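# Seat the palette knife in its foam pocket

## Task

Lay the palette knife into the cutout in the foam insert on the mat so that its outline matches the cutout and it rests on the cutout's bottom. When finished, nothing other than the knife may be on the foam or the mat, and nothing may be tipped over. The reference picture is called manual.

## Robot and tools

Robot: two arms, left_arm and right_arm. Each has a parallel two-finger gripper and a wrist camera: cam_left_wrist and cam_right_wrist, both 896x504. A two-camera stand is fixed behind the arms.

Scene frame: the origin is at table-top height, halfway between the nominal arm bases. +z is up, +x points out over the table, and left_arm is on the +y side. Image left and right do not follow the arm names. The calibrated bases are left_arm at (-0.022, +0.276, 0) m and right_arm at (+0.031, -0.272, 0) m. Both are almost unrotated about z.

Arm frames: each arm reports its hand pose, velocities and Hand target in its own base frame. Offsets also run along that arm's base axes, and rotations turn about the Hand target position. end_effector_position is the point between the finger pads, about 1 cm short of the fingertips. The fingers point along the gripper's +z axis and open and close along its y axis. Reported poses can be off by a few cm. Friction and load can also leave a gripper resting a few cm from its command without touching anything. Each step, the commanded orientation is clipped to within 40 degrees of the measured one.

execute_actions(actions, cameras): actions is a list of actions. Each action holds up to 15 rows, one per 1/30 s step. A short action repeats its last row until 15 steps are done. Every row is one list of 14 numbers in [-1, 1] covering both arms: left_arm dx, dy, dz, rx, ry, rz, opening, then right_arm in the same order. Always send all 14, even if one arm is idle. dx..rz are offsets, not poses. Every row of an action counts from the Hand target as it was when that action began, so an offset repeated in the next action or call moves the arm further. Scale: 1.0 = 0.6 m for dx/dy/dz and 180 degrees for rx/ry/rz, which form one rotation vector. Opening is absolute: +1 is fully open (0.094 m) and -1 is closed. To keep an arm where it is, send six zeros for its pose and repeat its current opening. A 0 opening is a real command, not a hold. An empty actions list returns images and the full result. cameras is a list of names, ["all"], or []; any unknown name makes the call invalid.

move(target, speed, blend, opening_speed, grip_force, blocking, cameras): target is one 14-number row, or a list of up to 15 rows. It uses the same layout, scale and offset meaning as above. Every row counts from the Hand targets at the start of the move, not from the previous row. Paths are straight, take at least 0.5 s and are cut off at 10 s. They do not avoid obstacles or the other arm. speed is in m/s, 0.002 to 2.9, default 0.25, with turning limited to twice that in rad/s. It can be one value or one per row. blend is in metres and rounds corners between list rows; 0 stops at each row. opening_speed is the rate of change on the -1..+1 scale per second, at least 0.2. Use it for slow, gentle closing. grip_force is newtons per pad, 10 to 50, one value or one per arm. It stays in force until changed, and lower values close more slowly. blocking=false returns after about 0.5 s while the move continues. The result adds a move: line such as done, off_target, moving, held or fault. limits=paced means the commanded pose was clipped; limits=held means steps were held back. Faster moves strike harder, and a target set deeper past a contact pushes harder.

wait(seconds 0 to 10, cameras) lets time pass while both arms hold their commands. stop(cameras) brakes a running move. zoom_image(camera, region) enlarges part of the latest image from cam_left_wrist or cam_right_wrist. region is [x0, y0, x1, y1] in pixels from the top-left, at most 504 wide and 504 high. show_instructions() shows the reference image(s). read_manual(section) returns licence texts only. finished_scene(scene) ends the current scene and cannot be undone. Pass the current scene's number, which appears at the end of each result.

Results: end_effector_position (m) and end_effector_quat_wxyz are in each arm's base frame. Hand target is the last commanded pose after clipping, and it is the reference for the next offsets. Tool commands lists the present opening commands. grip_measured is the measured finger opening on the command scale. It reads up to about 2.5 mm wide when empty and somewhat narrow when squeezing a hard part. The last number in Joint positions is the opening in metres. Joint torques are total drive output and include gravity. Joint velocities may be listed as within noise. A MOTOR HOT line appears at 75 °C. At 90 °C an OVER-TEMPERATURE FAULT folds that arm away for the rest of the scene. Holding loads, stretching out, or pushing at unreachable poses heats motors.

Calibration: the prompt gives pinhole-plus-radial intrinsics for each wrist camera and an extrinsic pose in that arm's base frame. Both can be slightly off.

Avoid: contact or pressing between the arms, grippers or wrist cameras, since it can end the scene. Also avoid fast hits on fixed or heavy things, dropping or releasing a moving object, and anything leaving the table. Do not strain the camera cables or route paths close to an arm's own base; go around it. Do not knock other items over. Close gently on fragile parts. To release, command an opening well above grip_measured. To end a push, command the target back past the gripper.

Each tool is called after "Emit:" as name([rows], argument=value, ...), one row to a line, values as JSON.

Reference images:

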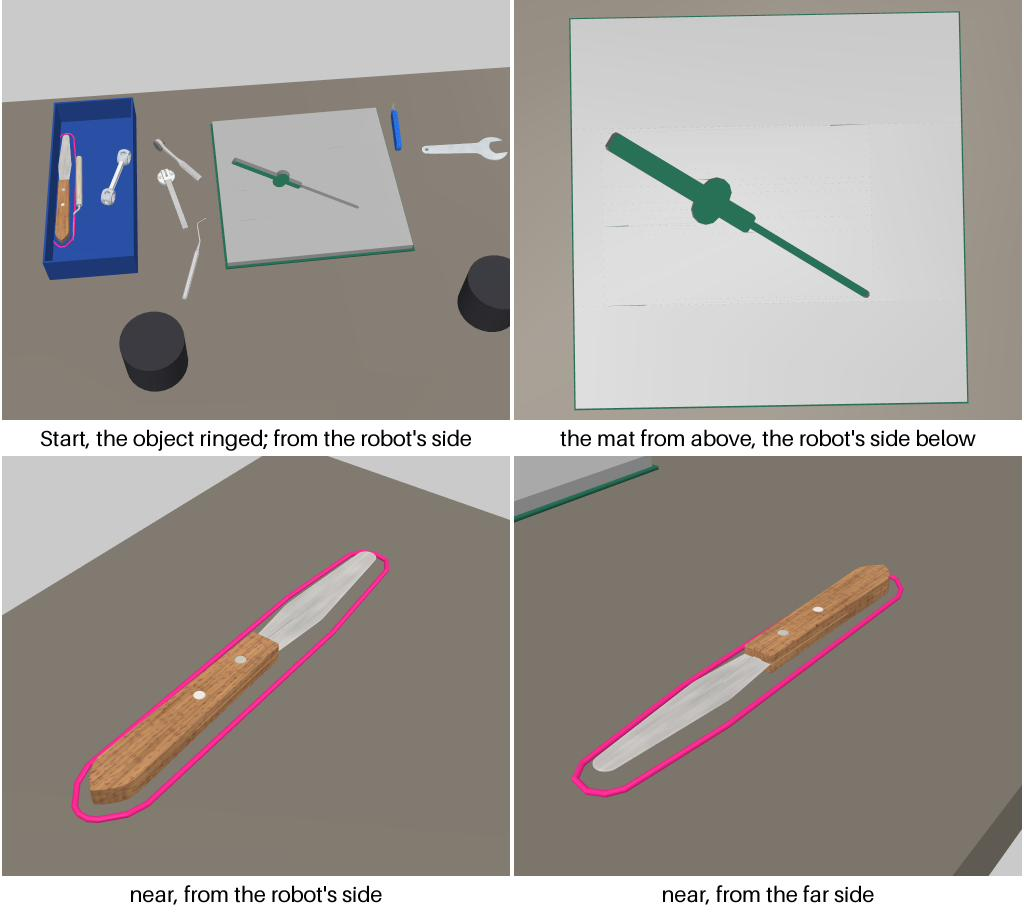

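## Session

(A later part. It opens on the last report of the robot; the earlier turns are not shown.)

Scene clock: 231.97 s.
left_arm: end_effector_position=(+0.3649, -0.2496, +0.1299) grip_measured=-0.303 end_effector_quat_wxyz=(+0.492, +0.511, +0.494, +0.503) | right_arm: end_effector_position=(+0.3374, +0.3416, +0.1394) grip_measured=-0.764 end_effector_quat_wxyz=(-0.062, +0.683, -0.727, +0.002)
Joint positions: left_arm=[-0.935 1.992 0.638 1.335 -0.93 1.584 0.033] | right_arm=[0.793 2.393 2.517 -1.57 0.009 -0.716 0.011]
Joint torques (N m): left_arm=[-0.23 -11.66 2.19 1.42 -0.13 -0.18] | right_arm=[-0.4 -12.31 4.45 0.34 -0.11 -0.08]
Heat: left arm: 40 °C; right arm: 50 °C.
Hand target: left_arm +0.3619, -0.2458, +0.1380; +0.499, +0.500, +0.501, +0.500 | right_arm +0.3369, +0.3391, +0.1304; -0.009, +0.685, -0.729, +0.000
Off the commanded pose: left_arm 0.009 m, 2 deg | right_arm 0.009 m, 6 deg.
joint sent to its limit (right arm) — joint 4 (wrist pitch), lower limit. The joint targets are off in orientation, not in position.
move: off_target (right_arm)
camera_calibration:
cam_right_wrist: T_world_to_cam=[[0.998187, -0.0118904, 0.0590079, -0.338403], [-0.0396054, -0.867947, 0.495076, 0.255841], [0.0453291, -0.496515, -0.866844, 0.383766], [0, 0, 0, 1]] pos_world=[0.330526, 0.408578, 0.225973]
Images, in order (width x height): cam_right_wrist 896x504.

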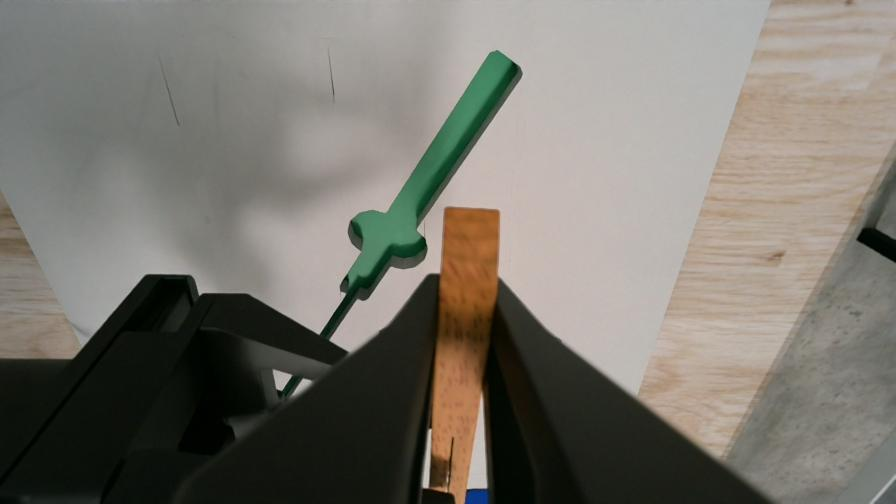

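Emit:
move([
  [-0.11,0,0,0,0,0,-0.3,0,0,0,0,0,0,-1],
  [-0.2,0.45,0.25,0,0,0,-0.3,0.02,0.033,-0.07,0,0,-0.172,-1],
], cameras=["cam_right_wrist"])

Scene clock: 254.50 s.
left_arm: end_effector_position=(+0.2443, +0.0259, +0.2735) grip_measured=-0.303 end_effector_quat_wxyz=(+0.492, +0.503, +0.509, +0.496) | right_arm: end_effector_position=(+0.3497, +0.3542, +0.0889) grip_measured=-0.764 end_effector_quat_wxyz=(+0.033, -0.465, +0.885, +0.005)
Joint positions: left_arm=[0.349 0.253 0.399 -0.172 0.34 1.578 0.033] | right_arm=[0.794 2.562 2.626 -1.57 0.01 -0.174 0.011]
Joint torques (N m): left_arm=[0.51 2.29 9.21 1.56 0.12 -0.09] | right_arm=[0.55 -13.19 7.02 0.26 0.02 0.07]
Heat: left arm: 40 °C; right arm: 53 °C.
Hand target: left_arm +0.2419, +0.0242, +0.2880; +0.499, +0.500, +0.501, +0.500 | right_arm +0.3488, +0.3590, +0.0883; +0.009, -0.466, +0.885, -0.003
Off the commanded pose: left_arm 0.015 m, 1 deg | right_arm 0.005 m, 3 deg.
joint sent to its limit (right arm) — joint 4 (wrist pitch), lower limit. The joint targets are off in orientation, not in position.
move: off_target (left_arm, right_arm)
camera_calibration:
cam_right_wrist: T_world_to_cam=[[0.851933, -0.523572, -0.0091326, -0.109096], [-0.444823, -0.732778, 0.514947, 0.384264], [-0.276304, -0.434637, -0.857174, 0.435326], [0, 0, 0, 1]] pos_world=[0.384154, 0.413669, 0.174278]
Images, in order (width x height): cam_right_wrist 896x504.

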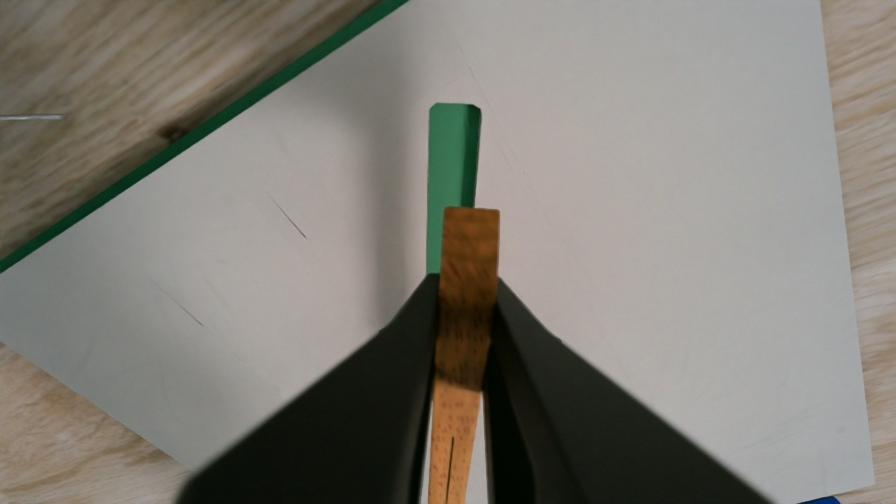

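Emit:
move(target=[0,0,0,0,0,0,-0.3,-0.002,0.006,-0.06,0,0,0,-1], cameras=["cam_right_wrist"], speed=0.1)

Scene clock: 265.27 s.
left_arm: end_effector_position=(+0.2443, +0.0258, +0.2735) grip_measured=-0.303 end_effector_quat_wxyz=(+0.492, +0.504, +0.509, +0.495) | right_arm: end_effector_position=(+0.3449, +0.3553, +0.0519) grip_measured=-0.764 end_effector_quat_wxyz=(-0.002, -0.465, +0.885, -0.006)
Joint positions: left_arm=[0.349 0.253 0.399 -0.172 0.341 1.578 0.033] | right_arm=[0.802 2.642 2.631 -1.568 0.01 -0.166 0.011]
Joint torques (N m): left_arm=[0.54 2.26 9.21 1.57 0.14 -0.08] | right_arm=[0.43 -13.9 6.82 0.35 -0.01 0.08]
Heat: left arm: 42 °C; right arm: 55 °C.
Hand target: left_arm +0.2419, +0.0242, +0.2880; +0.499, +0.500, +0.501, +0.500 | right_arm +0.3477, +0.3625, +0.0523; +0.009, -0.465, +0.885, -0.003
Off the commanded pose: left_arm 0.015 m, 1 deg | right_arm 0.008 m, 1 deg.
move: off_target (left_arm)
camera_calibration:
cam_right_wrist: T_world_to_cam=[[0.85148, -0.523768, -0.0254951, -0.103753], [-0.416138, -0.704493, 0.574908, 0.378974], [-0.319079, -0.478913, -0.817821, 0.431228], [0, 0, 0, 1]] pos_world=[0.383645, 0.419163, 0.132147]
Images, in order (width x height): cam_right_wrist 896x504.

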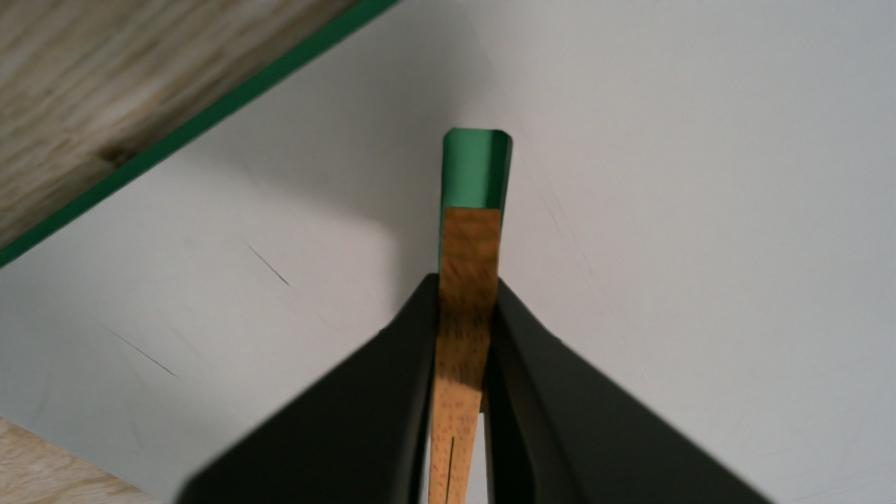

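Emit:
move(target=[0,0,0,0,0,0,-0.3,0.006,0.001,-0.025,0,0,0,-1], cameras=["cam_right_wrist"], speed=0.08)

Scene clock: 273.10 s.
left_arm: end_effector_position=(+0.2443, +0.0258, +0.2735) grip_measured=-0.303 end_effector_quat_wxyz=(+0.492, +0.504, +0.509, +0.495) | right_arm: end_effector_position=(+0.3502, +0.3607, +0.0450) grip_measured=-0.764 end_effector_quat_wxyz=(+0.009, -0.465, +0.885, -0.002)
Joint positions: left_arm=[0.349 0.253 0.399 -0.172 0.341 1.578 0.033] | right_arm=[0.802 2.642 2.603 -1.515 0.01 -0.166 0.011]
Joint torques (N m): left_arm=[0.53 2.29 9.22 1.57 0.13 -0.09] | right_arm=[0.12 -14.02 4.4 0.41 -0.02 0.05]
Heat: left arm: 43 °C; right arm: 54 °C.
Hand target: left_arm +0.2419, +0.0242, +0.2880; +0.499, +0.500, +0.501, +0.500 | right_arm +0.3513, +0.3632, +0.0373; +0.009, -0.465, +0.885, -0.003
Off the commanded pose: left_arm 0.015 m, 1 deg | right_arm 0.008 m, 0 deg.
move: off_target (left_arm)
camera_calibration:
cam_right_wrist: T_world_to_cam=[[0.851829, -0.523431, -0.0201819, -0.106], [-0.425822, -0.71439, 0.555269, 0.396813], [-0.305063, -0.4644, -0.831426, 0.420405], [0, 0, 0, 1]] pos_world=[0.387515, 0.423232, 0.127058]
Images, in order (width x height): cam_right_wrist 896x504.

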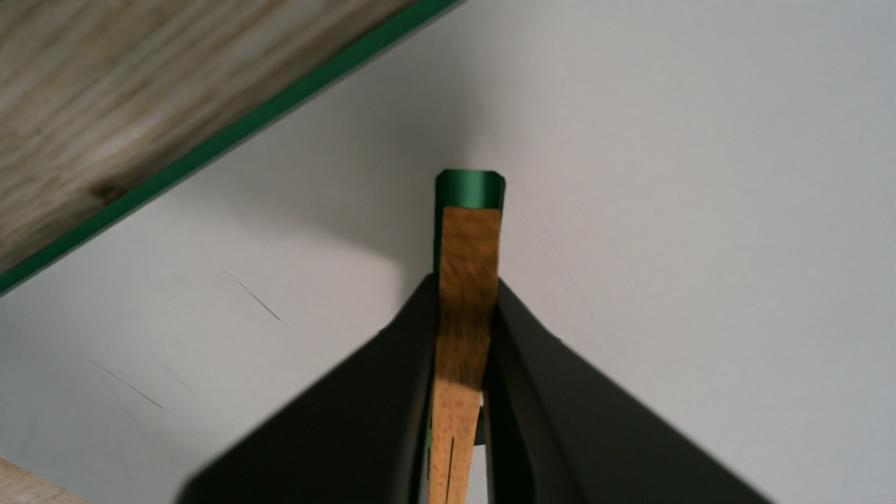

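Emit:
move(target=[0,0,0,0,0,0,-0.3,-0.004,-0.008,-0.01,0,0,0,-1], cameras=["cam_right_wrist"], speed=0.08)

Scene clock: 279.83 s.
left_arm: end_effector_position=(+0.2443, +0.0258, +0.2735) grip_measured=-0.303 end_effector_quat_wxyz=(+0.492, +0.504, +0.509, +0.495) | right_arm: end_effector_position=(+0.3476, +0.3563, +0.0279) grip_measured=-0.764 end_effector_quat_wxyz=(+0.000, -0.465, +0.885, -0.008)
Joint positions: left_arm=[0.349 0.253 0.399 -0.172 0.341 1.578 0.033] | right_arm=[0.802 2.615 2.483 -1.443 0.016 -0.166 0.011]
Joint torques (N m): left_arm=[0.53 2.28 9.22 1.57 0.14 -0.08] | right_arm=[-0.17 -16.44 3.38 0.39 -0.07 -0.01]
Heat: left arm: 44 °C; right arm: 54 °C.
Hand target: left_arm +0.2419, +0.0242, +0.2880; +0.499, +0.500, +0.501, +0.500 | right_arm +0.3488, +0.3584, +0.0312; +0.009, -0.465, +0.885, -0.002
Off the commanded pose: left_arm 0.015 m, 1 deg | right_arm 0.004 m, 1 deg.
move: off_target (left_arm)
camera_calibration:
cam_right_wrist: T_world_to_cam=[[0.851402, -0.524166, -0.0190888, -0.106142], [-0.420317, -0.703588, 0.572973, 0.395779], [-0.313763, -0.479807, -0.819352, 0.411489], [0, 0, 0, 1]] pos_world=[0.385833, 0.420264, 0.108357]
Images, in order (width x height): cam_right_wrist 896x504.

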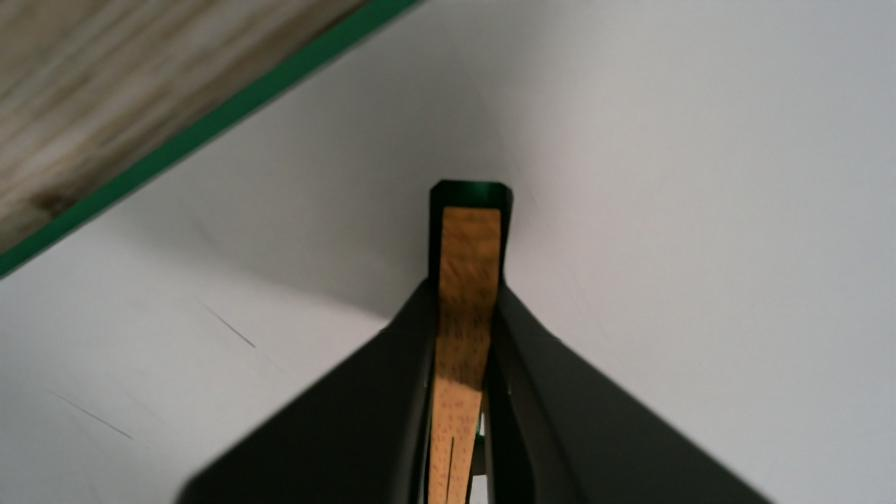

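Emit:
move([
  [0,0,0,0,0,0,-0.3,0,0,0,0,0,0,-0.5],
  [0,0,0,0,0,0,-0.3,0,0,0.15,0,0,0,-0.5],
], cameras=["cam_right_wrist"], opening_speed=0.8)

Scene clock: 286.70 s.
left_arm: end_effector_position=(+0.2443, +0.0258, +0.2735) grip_measured=-0.303 end_effector_quat_wxyz=(+0.492, +0.504, +0.509, +0.495) | right_arm: end_effector_position=(+0.3474, +0.3589, +0.0953) grip_measured=-0.502 end_effector_quat_wxyz=(+0.041, -0.465, +0.884, +0.010)
Joint positions: left_arm=[0.349 0.253 0.399 -0.172 0.341 1.578 0.033] | right_arm=[0.802 2.551 2.63 -1.567 0.008 -0.166 0.023]
Joint torques (N m): left_arm=[0.51 2.29 9.21 1.57 0.14 -0.09] | right_arm=[-0.23 -18.55 5.87 0.27 0.02 -0.04]
Heat: left arm: 45 °C; right arm: 54 °C.
Hand target: left_arm +0.2419, +0.0242, +0.2880; +0.499, +0.500, +0.501, +0.500 | right_arm +0.3489, +0.3583, +0.1214; +0.009, -0.465, +0.885, -0.003
Off the commanded pose: left_arm 0.015 m, 1 deg | right_arm 0.026 m, 4 deg.
joint sent to its limit (right arm) — joint 4 (wrist pitch), lower limit. The joint targets are off in orientation, not in position.
move: off_target (left_arm, right_arm)
camera_calibration:
cam_right_wrist: T_world_to_cam=[[0.85278, -0.522205, -0.00821931, -0.105577], [-0.449086, -0.741226, 0.498904, 0.389406], [-0.266623, -0.421764, -0.866618, 0.435167], [0, 0, 0, 1]] pos_world=[0.380936, 0.417043, 0.18198]
Images, in order (width x height): cam_right_wrist 896x504.

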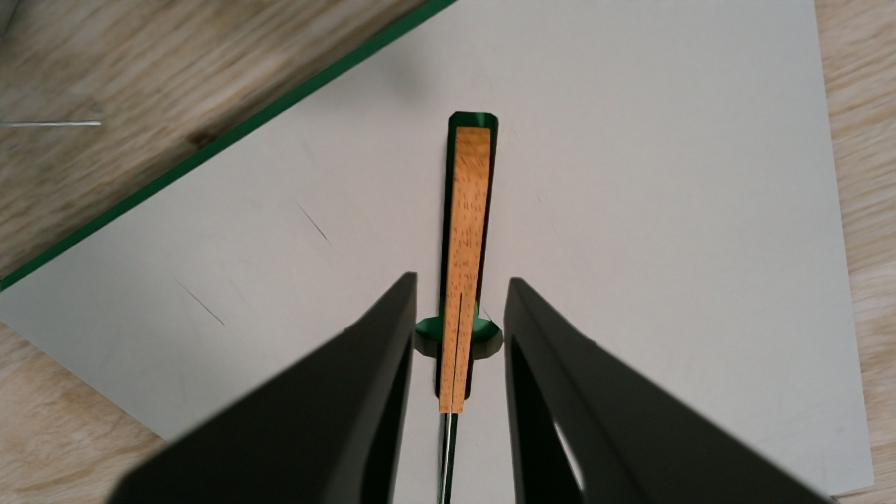

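Emit:
move(target=[0,0,0,0,0,0,-0.3,-0.061,-0.099,-0.095,0,0,0,-0.5], cameras=["cam_right_wrist"])

Scene clock: 295.97 s.
left_arm: end_effector_position=(+0.2443, +0.0258, +0.2735) grip_measured=-0.303 end_effector_quat_wxyz=(+0.492, +0.504, +0.509, +0.495) | right_arm: end_effector_position=(+0.3073, +0.2956, +0.0482) grip_measured=-0.502 end_effector_quat_wxyz=(-0.018, -0.462, +0.887, -0.011)
Joint positions: left_arm=[0.349 0.253 0.399 -0.172 0.341 1.578 0.033] | right_arm=[0.768 2.25 1.909 -1.271 0.011 -0.192 0.023]
Joint torques (N m): left_arm=[0.54 2.29 9.24 1.57 0.14 -0.09] | right_arm=[-0.21 -16.61 4.3 0.34 -0.03 -0.13]
Heat: left arm: 45 °C; right arm: 61 °C.
Hand target: left_arm +0.2419, +0.0242, +0.2880; +0.499, +0.500, +0.501, +0.500 | right_arm +0.3122, +0.2990, +0.0643; +0.009, -0.465, +0.885, -0.002
Off the commanded pose: left_arm 0.015 m, 1 deg | right_arm 0.017 m, 3 deg.
move: off_target (left_arm, right_arm)
camera_calibration:
cam_right_wrist: T_world_to_cam=[[0.846341, -0.531617, -0.0330145, -0.0987786], [-0.408116, -0.68706, 0.601157, 0.31444], [-0.342268, -0.49531, -0.798449, 0.398671], [0, 0, 0, 1]] pos_world=[0.348381, 0.360992, 0.12603]
Images, in order (width x height): cam_right_wrist 896x504.

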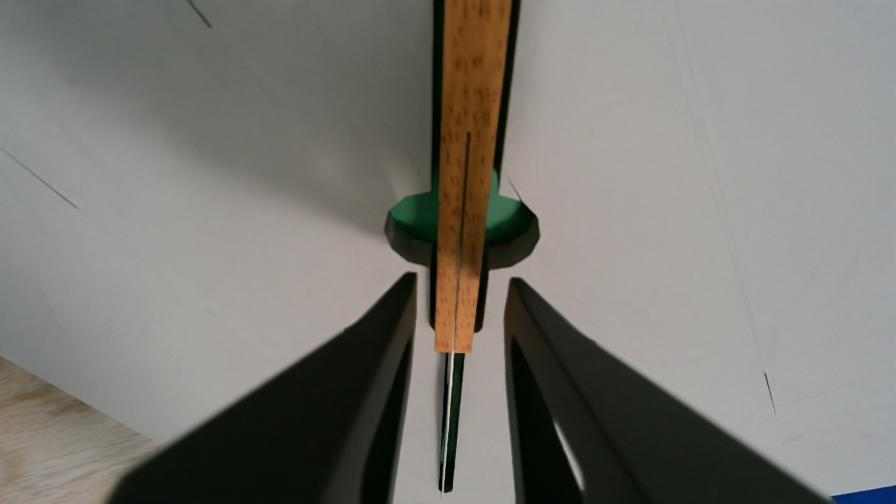

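Emit:
move([
  [0,0,0,0,0,0,-0.3,0.008,0.01,-0.01,0,0,0,-0.5],
  [0,0,0,0,0,0,-0.3,0.006,0.0075,-0.05,0,0,0,-0.5],
], cameras=["cam_right_wrist"], speed=0.1)

Scene clock: 304.93 s.
left_arm: end_effector_position=(+0.2443, +0.0258, +0.2735) grip_measured=-0.303 end_effector_quat_wxyz=(+0.492, +0.504, +0.509, +0.495) | right_arm: end_effector_position=(+0.3125, +0.3007, +0.0337) grip_measured=-0.502 end_effector_quat_wxyz=(-0.001, -0.462, +0.887, -0.006)
Joint positions: left_arm=[0.349 0.253 0.399 -0.172 0.341 1.578 0.033] | right_arm=[0.768 2.25 1.852 -1.177 0.011 -0.192 0.023]
Joint torques (N m): left_arm=[0.53 2.29 9.22 1.57 0.14 -0.08] | right_arm=[-0.02 -13.18 4.55 0.43 0.03 -0.14]
Heat: left arm: 46 °C; right arm: 58 °C.
Hand target: left_arm +0.2419, +0.0242, +0.2880; +0.499, +0.500, +0.501, +0.500 | right_arm +0.3159, +0.3036, +0.0343; +0.009, -0.465, +0.885, -0.002
Off the commanded pose: left_arm 0.015 m, 1 deg | right_arm 0.004 m, 1 deg.
move: off_target (left_arm)
camera_calibration:
cam_right_wrist: T_world_to_cam=[[0.847103, -0.530875, -0.0242437, -0.101753], [-0.423573, -0.702028, 0.572488, 0.339066], [-0.320939, -0.474688, -0.819555, 0.379264], [0, 0, 0, 1]] pos_world=[0.351535, 0.364048, 0.11425]
Images, in order (width x height): cam_right_wrist 896x504.

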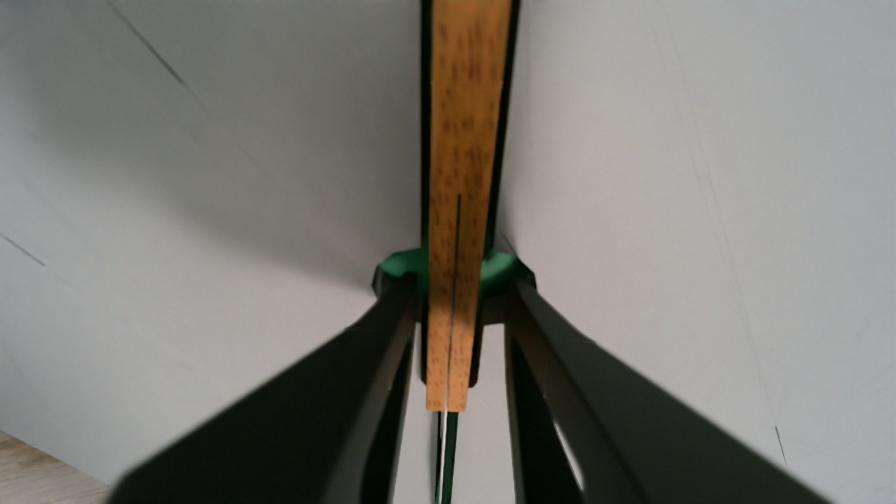

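Emit:
move([
  [0,0,0,0,0,0,-0.3,0,0,-0.022,0,0,0,-0.5],
  [0,0,0,0,0,0,-0.3,0,0,-0.022,0,0,0,-1],
  [0,0,0,0,0,0,-0.3,0.0045,0.0065,-0.008,0,0,0,-1],
], cameras=["cam_right_wrist"], speed=0.06, opening_speed=0.6)

Scene clock: 311.63 s.
left_arm: end_effector_position=(+0.2443, +0.0258, +0.2735) grip_measured=-0.303 end_effector_quat_wxyz=(+0.492, +0.504, +0.509, +0.495) | right_arm: end_effector_position=(+0.3164, +0.3045, +0.0304) grip_measured=-0.764 end_effector_quat_wxyz=(+0.011, -0.462, +0.887, -0.003)
Joint positions: left_arm=[0.349 0.253 0.399 -0.172 0.341 1.578 0.033] | right_arm=[0.768 2.25 1.839 -1.14 0.011 -0.193 0.011]
Joint torques (N m): left_arm=[0.54 2.28 9.22 1.56 0.14 -0.08] | right_arm=[0.21 -11.38 6.99 0.17 -0.05 -0.08]
Heat: left arm: 46 °C; right arm: 55 °C.
Hand target: left_arm +0.2419, +0.0242, +0.2880; +0.499, +0.500, +0.501, +0.500 | right_arm +0.3185, +0.3074, +0.0295; +0.009, -0.465, +0.885, -0.003
Off the commanded pose: left_arm 0.015 m, 1 deg | right_arm 0.004 m, 0 deg.
move: off_target (left_arm)
camera_calibration:
cam_right_wrist: T_world_to_cam=[[0.848063, -0.529576, -0.0184118, -0.104044], [-0.432521, -0.711876, 0.553316, 0.351694], [-0.30613, -0.461283, -0.832768, 0.371262], [0, 0, 0, 1]] pos_world=[0.354005, 0.36652, 0.112661]
Images, in order (width x height): cam_right_wrist 896x504.

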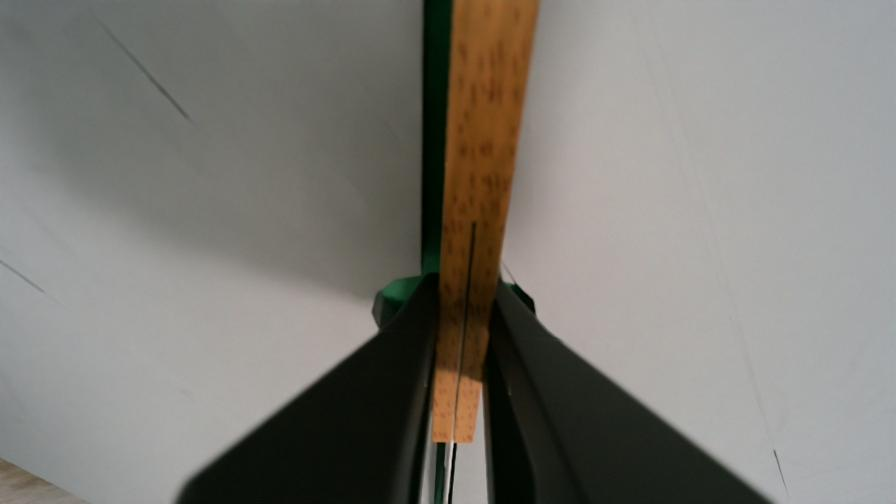

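Emit:
move([
  [0,0,0,0,0,0,-0.3,-0.0073,-0.003,0.006,0,0,0.011,-1],
  [0,0,0,0,0,0,-0.3,-0.0073,-0.003,-0.014,0,0,0.011,-1],
  [0,0,0,0,0,0,-0.3,-0.0073,-0.003,-0.014,0,0,0.011,-0.5],
  [0,0,0,0,0,0,-0.3,0.02,0.04,0.16,0,0,0.011,-0.5],
], cameras=["cam_right_wrist"], speed=0.08, opening_speed=0.8)

Emit:
zoom_image(camera="cam_right_wrist", region=[340, 60, 600, 504])

Scene clock: 340.67 s.
left_arm: end_effector_position=(+0.2443, +0.0258, +0.2735) grip_measured=-0.303 end_effector_quat_wxyz=(+0.492, +0.504, +0.509, +0.495) | right_arm: end_effector_position=(+0.3319, +0.3281, +0.1248) grip_measured=-0.502 end_effector_quat_wxyz=(+0.030, -0.479, +0.877, +0.003)
Joint positions: left_arm=[0.349 0.253 0.399 -0.172 0.341 1.578 0.033] | right_arm=[0.782 2.377 2.432 -1.566 0.011 -0.219 0.023]
Joint torques (N m): left_arm=[0.51 2.26 9.21 1.56 0.13 -0.08] | right_arm=[0.39 -12.53 6.49 0.22 0.01 0.07]
Heat: left arm: 47 °C; right arm: 50 °C.
Hand target: left_arm +0.2419, +0.0242, +0.2880; +0.499, +0.500, +0.501, +0.500 | right_arm +0.3305, +0.3315, +0.1255; +0.009, -0.481, +0.877, -0.002
Off the commanded pose: left_arm 0.015 m, 1 deg | right_arm 0.004 m, 3 deg.
joint sent to its limit (right arm) — joint 4 (wrist pitch), lower limit. The joint targets still meet the commanded pose.
move: off_target (left_arm, right_arm)
camera_calibration:
cam_right_wrist: T_world_to_cam=[[0.86877, -0.495166, -0.00702565, -0.122445], [-0.419613, -0.743598, 0.520565, 0.333161], [-0.26299, -0.449303, -0.853793, 0.449843], [0, 0, 0, 1]] pos_world=[0.36448, 0.389223, 0.209781]
Images, in order (width x height): cam_right_wrist 896x504.

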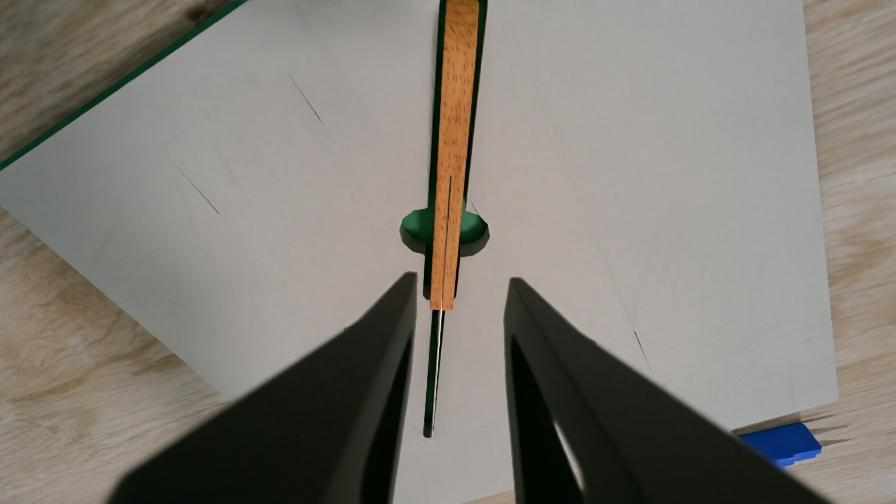

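Scaled by 1.135 from the camera's 896x504 image, which has a finer 1280x720 frame.

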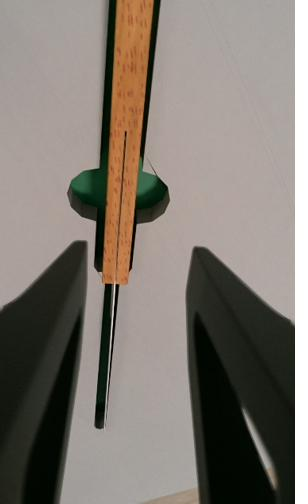

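Emit:
move(target=[0,0,0,0,0,0,-0.3,-0.12,-0.2,0.0,0,0,0,-0.5], cameras=["cam_right_wrist"])

Emit:
zoom_image(camera="cam_right_wrist", region=[340, 0, 600, 300])

Scene clock: 347.33 s.
left_arm: end_effector_position=(+0.2443, +0.0258, +0.2735) grip_measured=-0.303 end_effector_quat_wxyz=(+0.492, +0.504, +0.509, +0.495) | right_arm: end_effector_position=(+0.2559, +0.2092, +0.1200) grip_measured=-0.502 end_effector_quat_wxyz=(-0.009, -0.477, +0.879, -0.008)
Joint positions: left_arm=[0.349 0.253 0.399 -0.172 0.341 1.578 0.033] | right_arm=[0.689 1.814 1.556 -1.333 0.013 -0.305 0.023]
Joint torques (N m): left_arm=[0.53 2.28 9.22 1.57 0.13 -0.08] | right_arm=[-0.28 -11.17 4.51 0.4 -0.04 -0.17]
Heat: left arm: 47 °C; right arm: 53 °C.
Hand target: left_arm +0.2419, +0.0242, +0.2880; +0.499, +0.500, +0.501, +0.500 | right_arm +0.2585, +0.2114, +0.1255; +0.009, -0.481, +0.877, -0.002
Off the commanded pose: left_arm 0.015 m, 1 deg | right_arm 0.007 m, 2 deg.
move: off_target (left_arm)
camera_calibration:
cam_right_wrist: T_world_to_cam=[[0.864545, -0.501743, -0.0285876, -0.110262], [-0.392344, -0.709402, 0.585504, 0.193533], [-0.314052, -0.494978, -0.810165, 0.389805], [0, 0, 0, 1]] pos_world=[0.293677, 0.274915, 0.19934]
Images, in order (width x height): cam_right_wrist 896x504.

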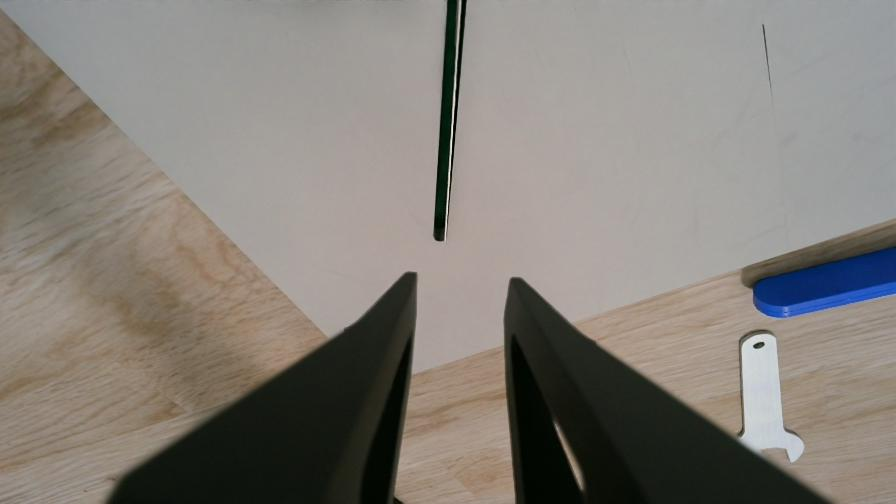

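Scaled by 1.680 from the camera's 896x504 image, which has a finer 1280x720 frame.

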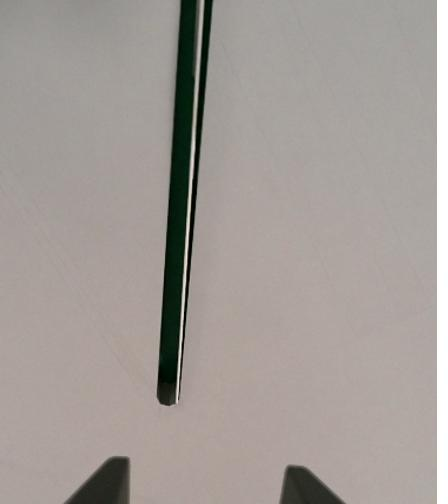

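Emit:
move(target=[0,0,0,0,0,0,-0.3,0.012,0.018,0.05,0,-0.08,0,-0.5], cameras=["cam_right_wrist"])

Emit:
zoom_image(camera="cam_right_wrist", region=[340, 0, 640, 320])

Scene clock: 352.97 s.
left_arm: end_effector_position=(+0.2443, +0.0258, +0.2735) grip_measured=-0.303 end_effector_quat_wxyz=(+0.492, +0.504, +0.509, +0.495) | right_arm: end_effector_position=(+0.2639, +0.2198, +0.1465) grip_measured=-0.502 end_effector_quat_wxyz=(+0.096, -0.482, +0.869, -0.066)
Joint positions: left_arm=[0.349 0.253 0.399 -0.172 0.341 1.578 0.033] | right_arm=[0.786 1.697 1.5 -1.224 0.18 -0.24 0.023]
Joint torques (N m): left_arm=[0.53 2.29 9.21 1.56 0.14 -0.08] | right_arm=[0.39 -10.91 4.75 0.69 0.17 0.11]
Heat: left arm: 47 °C; right arm: 53 °C.
Hand target: left_arm +0.2419, +0.0242, +0.2880; +0.499, +0.500, +0.501, +0.500 | right_arm +0.2657, +0.2222, +0.1556; +0.119, -0.477, +0.869, -0.063
Off the commanded pose: left_arm 0.015 m, 1 deg | right_arm 0.009 m, 3 deg.
move: off_target (left_arm, right_arm)
camera_calibration:
cam_right_wrist: T_world_to_cam=[[0.856588, -0.483773, 0.179501, -0.143426], [-0.505602, -0.717419, 0.479246, 0.235855], [-0.103069, -0.501272, -0.859129, 0.371897], [0, 0, 0, 1]] pos_world=[0.280437, 0.286243, 0.23222]
Images, in order (width x height): cam_right_wrist 896x504.

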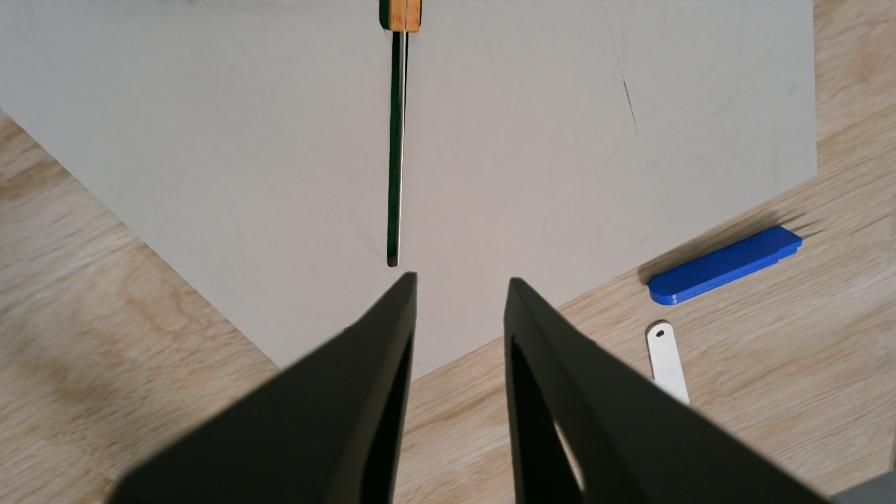

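Scaled by 1.575 from the camera's 896x504 image, which has a finer 1280x720 frame.

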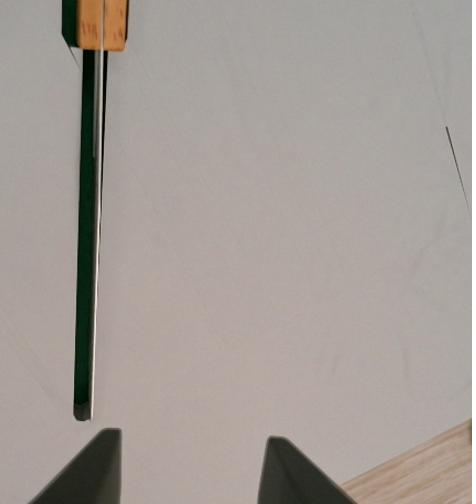

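Emit:
move([
  [0,0,0,0,0,0,-0.3,0.0807,0.139,-0.14,0,0.08,0,-0.5],
  [0,0,0,0,0,0,-0.3,0.0807,0.139,-0.219,0,0.08,0,-0.5],
], cameras=["cam_right_wrist"], speed=0.12)

Scene clock: 362.87 s.
left_arm: end_effector_position=(+0.2443, +0.0258, +0.2735) grip_measured=-0.303 end_effector_quat_wxyz=(+0.492, +0.504, +0.509, +0.495) | right_arm: end_effector_position=(+0.3109, +0.3037, +0.0296) grip_measured=-0.502 end_effector_quat_wxyz=(+0.007, -0.486, +0.874, -0.009)
Joint positions: left_arm=[0.349 0.253 0.399 -0.172 0.341 1.578 0.033] | right_arm=[0.78 2.242 1.822 -1.141 0.021 -0.235 0.023]
Joint torques (N m): left_arm=[0.54 2.28 9.21 1.57 0.14 -0.08] | right_arm=[-0.59 -11.71 4.77 0.46 -0.1 0.08]
Heat: left arm: 47 °C; right arm: 53 °C.
Hand target: left_arm +0.2419, +0.0242, +0.2880; +0.499, +0.500, +0.501, +0.500 | right_arm +0.3141, +0.3055, +0.0240; +0.009, -0.481, +0.877, -0.002
Off the commanded pose: left_arm 0.015 m, 1 deg | right_arm 0.007 m, 1 deg.
move: off_target (left_arm)
camera_calibration:
cam_right_wrist: T_world_to_cam=[[0.875611, -0.482899, -0.0106762, -0.122738], [-0.39342, -0.725838, 0.564252, 0.341034], [-0.280226, -0.489865, -0.825533, 0.368986], [0, 0, 0, 1]] pos_world=[0.34504, 0.369019, 0.110871]
Images, in order (width x height): cam_right_wrist 896x504.

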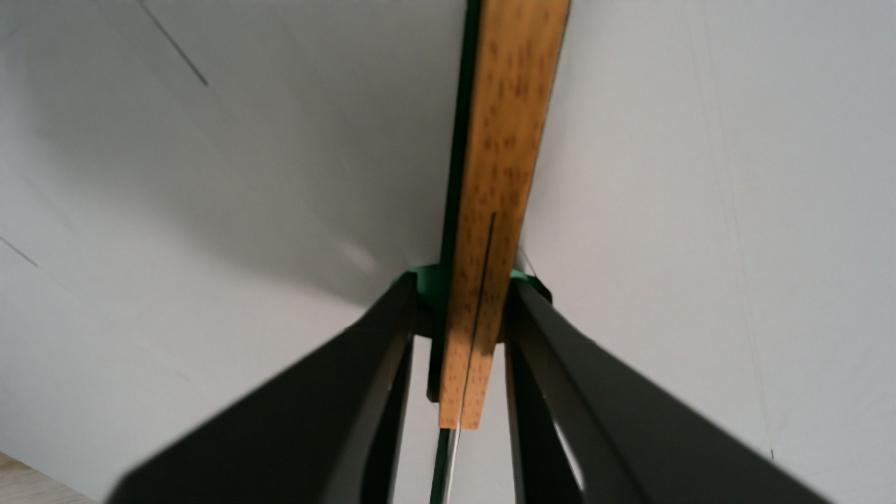

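Emit:
move([
  [0,0,0,0,0,0,-0.3,0.003,-0.002,0.035,0,0,-0.0145,-0.5],
  [0,0,0,0,0,0,-0.3,0.003,-0.002,-0.006,0,0,-0.0145,-0.5],
  [0,0,0,0,0,0,-0.3,0.003,-0.002,-0.006,0,0,-0.0145,-1],
  [0,0,0,0,0,0,-0.3,0.005,0.002,0.006,0,0,-0.0145,-1],
  [0,0,0,0,0,0,-0.3,0.005,0.002,-0.014,0,0,-0.0145,-1],
], cameras=["cam_right_wrist"], speed=0.08, opening_speed=0.8)

Scene clock: 379.97 s.
left_arm: end_effector_position=(+0.2443, +0.0258, +0.2735) grip_measured=-0.303 end_effector_quat_wxyz=(+0.492, +0.504, +0.509, +0.495) | right_arm: end_effector_position=(+0.3146, +0.3043, +0.0270) grip_measured=-0.766 end_effector_quat_wxyz=(+0.011, -0.465, +0.885, -0.008)
Joint positions: left_arm=[0.349 0.253 0.399 -0.172 0.341 1.578 0.033] | right_arm=[0.775 2.249 1.823 -1.127 0.021 -0.193 0.011]
Joint velocities: left_arm=[within noise] | right_arm=[-0.007 -0.002 -0.012 -0.168 -0.007 -0.007 0.001]
Joint torques (N m): left_arm=[0.53 2.29 9.22 1.57 0.14 -0.08] | right_arm=[-0.31 -10.78 4.57 0.5 -0.11 0.09]
Heat: left arm: 48 °C; right arm: 55 °C.
Hand target: left_arm +0.2419, +0.0242, +0.2880; +0.499, +0.500, +0.501, +0.500 | right_arm +0.3171, +0.3069, +0.0156; +0.009, -0.461, +0.888, -0.003
Off the commanded pose: left_arm 0.015 m, 1 deg | right_arm 0.012 m, 1 deg.
move: off_target (left_arm, right_arm)
camera_calibration:
cam_right_wrist: T_world_to_cam=[[0.851878, -0.523657, -0.00933639, -0.105748], [-0.430391, -0.710089, 0.557259, 0.351401], [-0.298442, -0.470698, -0.830287, 0.368165], [0, 0, 0, 1]] pos_world=[0.351201, 0.367445, 0.108874]
Images, in order (width x height): cam_right_wrist 896x504.

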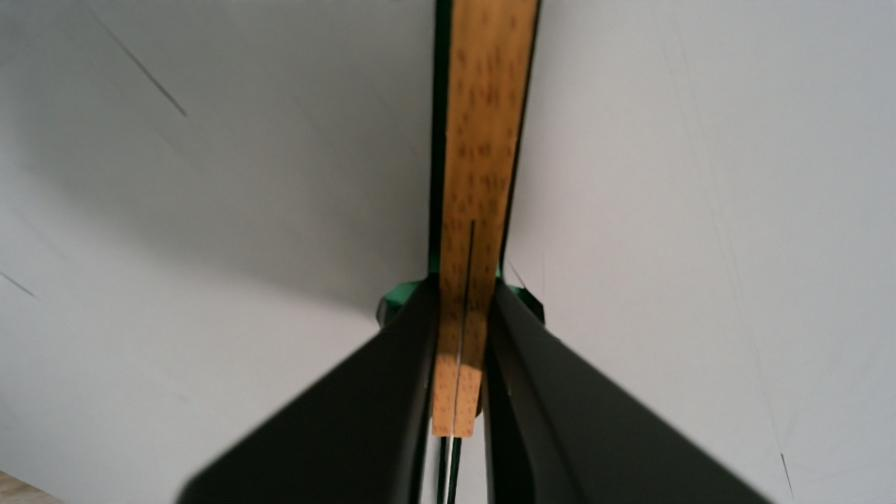

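Emit:
move([
  [0,0,0,0,0,0,-0.3,0,0,0.012,0,0,0,-1],
  [0,0,0,0,0,0,-0.3,0.004,0.006,0.012,0,0,0,-1],
  [0,0,0,0,0,0,-0.3,0.004,0.006,-0.008,0,0,0,-1],
], cameras=["cam_right_wrist"], speed=0.08)

Scene clock: 385.97 s.
left_arm: end_effector_position=(+0.2443, +0.0258, +0.2735) grip_measured=-0.303 end_effector_quat_wxyz=(+0.492, +0.504, +0.509, +0.495) | right_arm: end_effector_position=(+0.3166, +0.3064, +0.0270) grip_measured=-0.766 end_effector_quat_wxyz=(+0.011, -0.464, +0.885, -0.007)
Joint positions: left_arm=[0.349 0.253 0.399 -0.172 0.341 1.578 0.033] | right_arm=[0.775 2.262 1.844 -1.136 0.021 -0.191 0.011]
Joint torques (N m): left_arm=[0.53 2.29 9.21 1.57 0.14 -0.09] | right_arm=[-0.2 -10.26 4.31 0.64 -0.11 0.09]
Heat: left arm: 48 °C; right arm: 54 °C.
Hand target: left_arm +0.2419, +0.0242, +0.2880; +0.499, +0.500, +0.501, +0.500 | right_arm +0.3195, +0.3105, +0.0109; +0.009, -0.461, +0.888, -0.002
Off the commanded pose: left_arm 0.015 m, 1 deg | right_arm 0.017 m, 1 deg.
move: off_target (left_arm, right_arm)
camera_calibration:
cam_right_wrist: T_world_to_cam=[[0.850867, -0.525291, -0.00975531, -0.105622], [-0.431496, -0.70929, 0.557421, 0.353774], [-0.299728, -0.470082, -0.830172, 0.369929], [0, 0, 0, 1]] pos_world=[0.3534, 0.369342, 0.108873]
Images, in order (width x height): cam_right_wrist 896x504.

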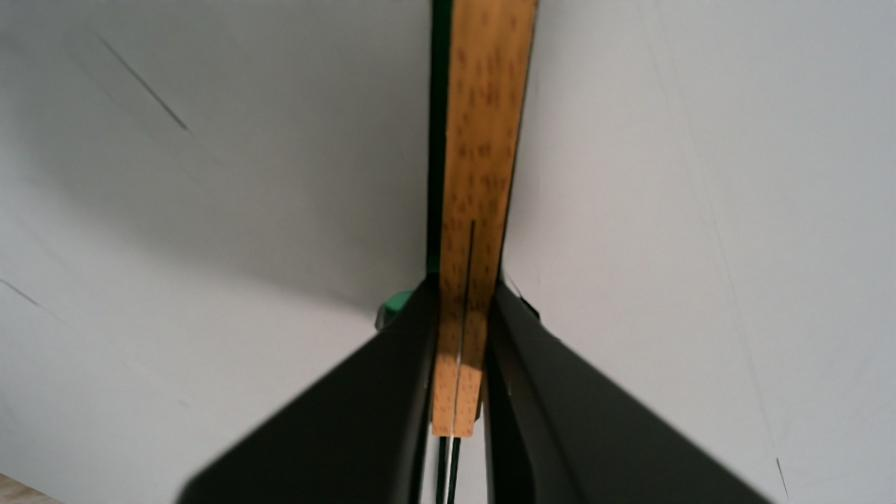

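Emit:
move([
  [0,0,0,0,0,0,-0.3,-0.004,-0.006,0.01,0,0,0,-0.5],
  [0,0,0,0,0,0,-0.3,-0.004,-0.006,0.01,0,0,0,-0.5],
  [0,0,0,0,0,0,-0.3,0.0,0.0,0.25,0,0,0,-0.5],
], cameras=["cam_right_wrist"], opening_speed=0.8)

Emit:
zoom_image(camera="cam_right_wrist", region=[340, 0, 600, 440])

Scene clock: 395.87 s.
left_arm: end_effector_position=(+0.2443, +0.0258, +0.2735) grip_measured=-0.303 end_effector_quat_wxyz=(+0.492, +0.504, +0.509, +0.495) | right_arm: end_effector_position=(+0.3216, +0.3113, +0.1532) grip_measured=-0.502 end_effector_quat_wxyz=(+0.044, -0.464, +0.885, +0.003)
Joint positions: left_arm=[0.349 0.253 0.399 -0.172 0.341 1.578 0.033] | right_arm=[0.775 2.255 2.336 -1.566 0.021 -0.191 0.023]
Joint torques (N m): left_arm=[0.53 2.28 9.21 1.57 0.13 -0.08] | right_arm=[-0.28 -13.98 5.31 0.29 -0.09 0.06]
Heat: left arm: 48 °C; right arm: 51 °C.
Hand target: left_arm +0.2419, +0.0242, +0.2880; +0.499, +0.500, +0.501, +0.500 | right_arm +0.3195, +0.3104, +0.1610; +0.009, -0.461, +0.888, -0.003
Off the commanded pose: left_arm 0.015 m, 1 deg | right_arm 0.008 m, 4 deg.
joint sent to its limit (right arm) — joint 4 (wrist pitch), lower limit. The joint targets are off in orientation, not in position.
move: off_target (left_arm, right_arm)
camera_calibration:
cam_right_wrist: T_world_to_cam=[[0.850923, -0.525247, 0.00674235, -0.108548], [-0.457583, -0.734879, 0.50057, 0.314188], [-0.257968, -0.429032, -0.86567, 0.457729], [0, 0, 0, 1]] pos_world=[0.354212, 0.370256, 0.239701]
Images, in order (width x height): cam_right_wrist 896x504.

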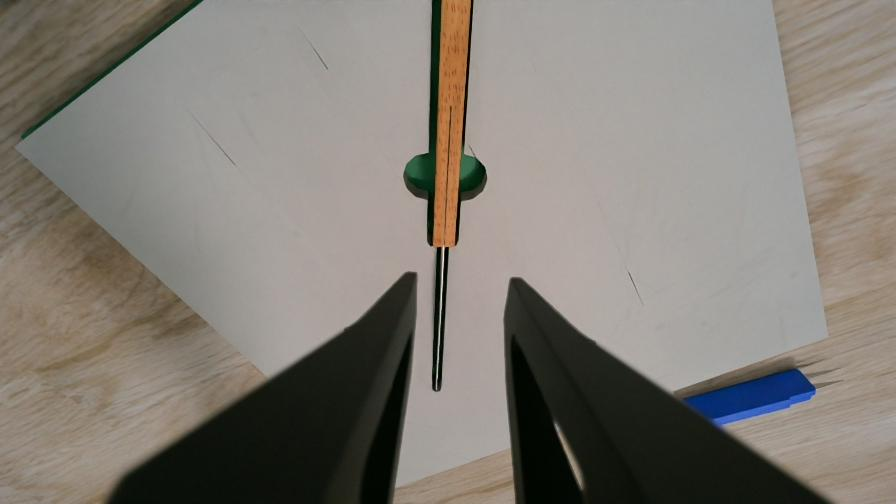

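Scaled by 1.145 from the camera's 896x504 image, which has a finer 1280x720 frame.

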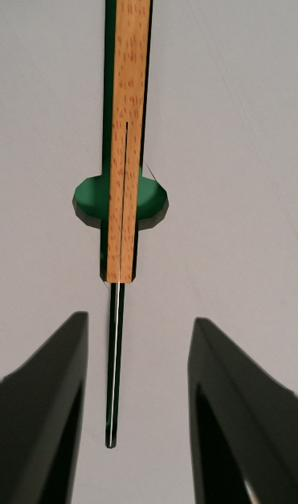

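Emit:
move(target=[0,0,0,0,0,0,-0.3,0.05,0.07,-0.05,0,0,0,-0.5], cameras=["cam_right_wrist"])

Emit:
zoom_image(camera="cam_right_wrist", region=[340, 40, 600, 440])

Scene clock: 401.53 s.
left_arm: end_effector_position=(+0.2443, +0.0258, +0.2735) grip_measured=-0.303 end_effector_quat_wxyz=(+0.492, +0.504, +0.509, +0.495) | right_arm: end_effector_position=(+0.3498, +0.3466, +0.1274) grip_measured=-0.502 end_effector_quat_wxyz=(+0.064, -0.461, +0.885, +0.009)
Joint positions: left_arm=[0.349 0.253 0.399 -0.172 0.341 1.578 0.033] | right_arm=[0.786 2.465 2.598 -1.576 0.021 -0.175 0.023]
Joint torques (N m): left_arm=[0.54 2.29 9.21 1.57 0.14 -0.08] | right_arm=[0.34 -13.56 6.57 0.42 -0.07 0.06]
Heat: left arm: 48 °C; right arm: 51 °C.
Hand target: left_arm +0.2419, +0.0242, +0.2880; +0.499, +0.500, +0.501, +0.500 | right_arm +0.3495, +0.3525, +0.1309; +0.009, -0.461, +0.888, -0.003
Off the commanded pose: left_arm 0.015 m, 1 deg | right_arm 0.007 m, 6 deg.
joint sent to its limit (right arm) — joint 4 (wrist pitch), lower limit. The joint targets are off in orientation, not in position.
move: off_target (left_arm, right_arm)
camera_calibration:
cam_right_wrist: T_world_to_cam=[[0.84788, -0.52998, 0.0148812, -0.112268], [-0.475317, -0.747394, 0.464194, 0.381089], [-0.234891, -0.400654, -0.885609, 0.442453], [0, 0, 0, 1]] pos_world=[0.380256, 0.402594, 0.216611]
Images, in order (width x height): cam_right_wrist 896x504.

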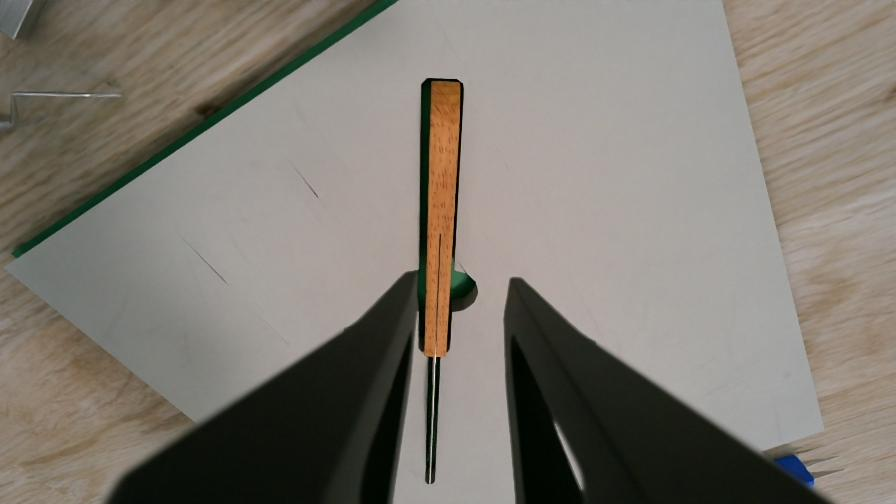

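Scaled by 1.260 from the camera's 896x504 image, which has a finer 1280x720 frame.

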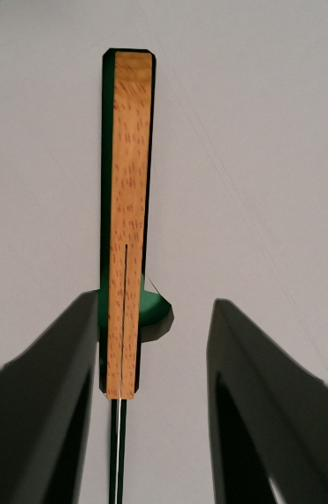

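Emit:
finished_scene(scene=1)

The scene is finished: the task was done.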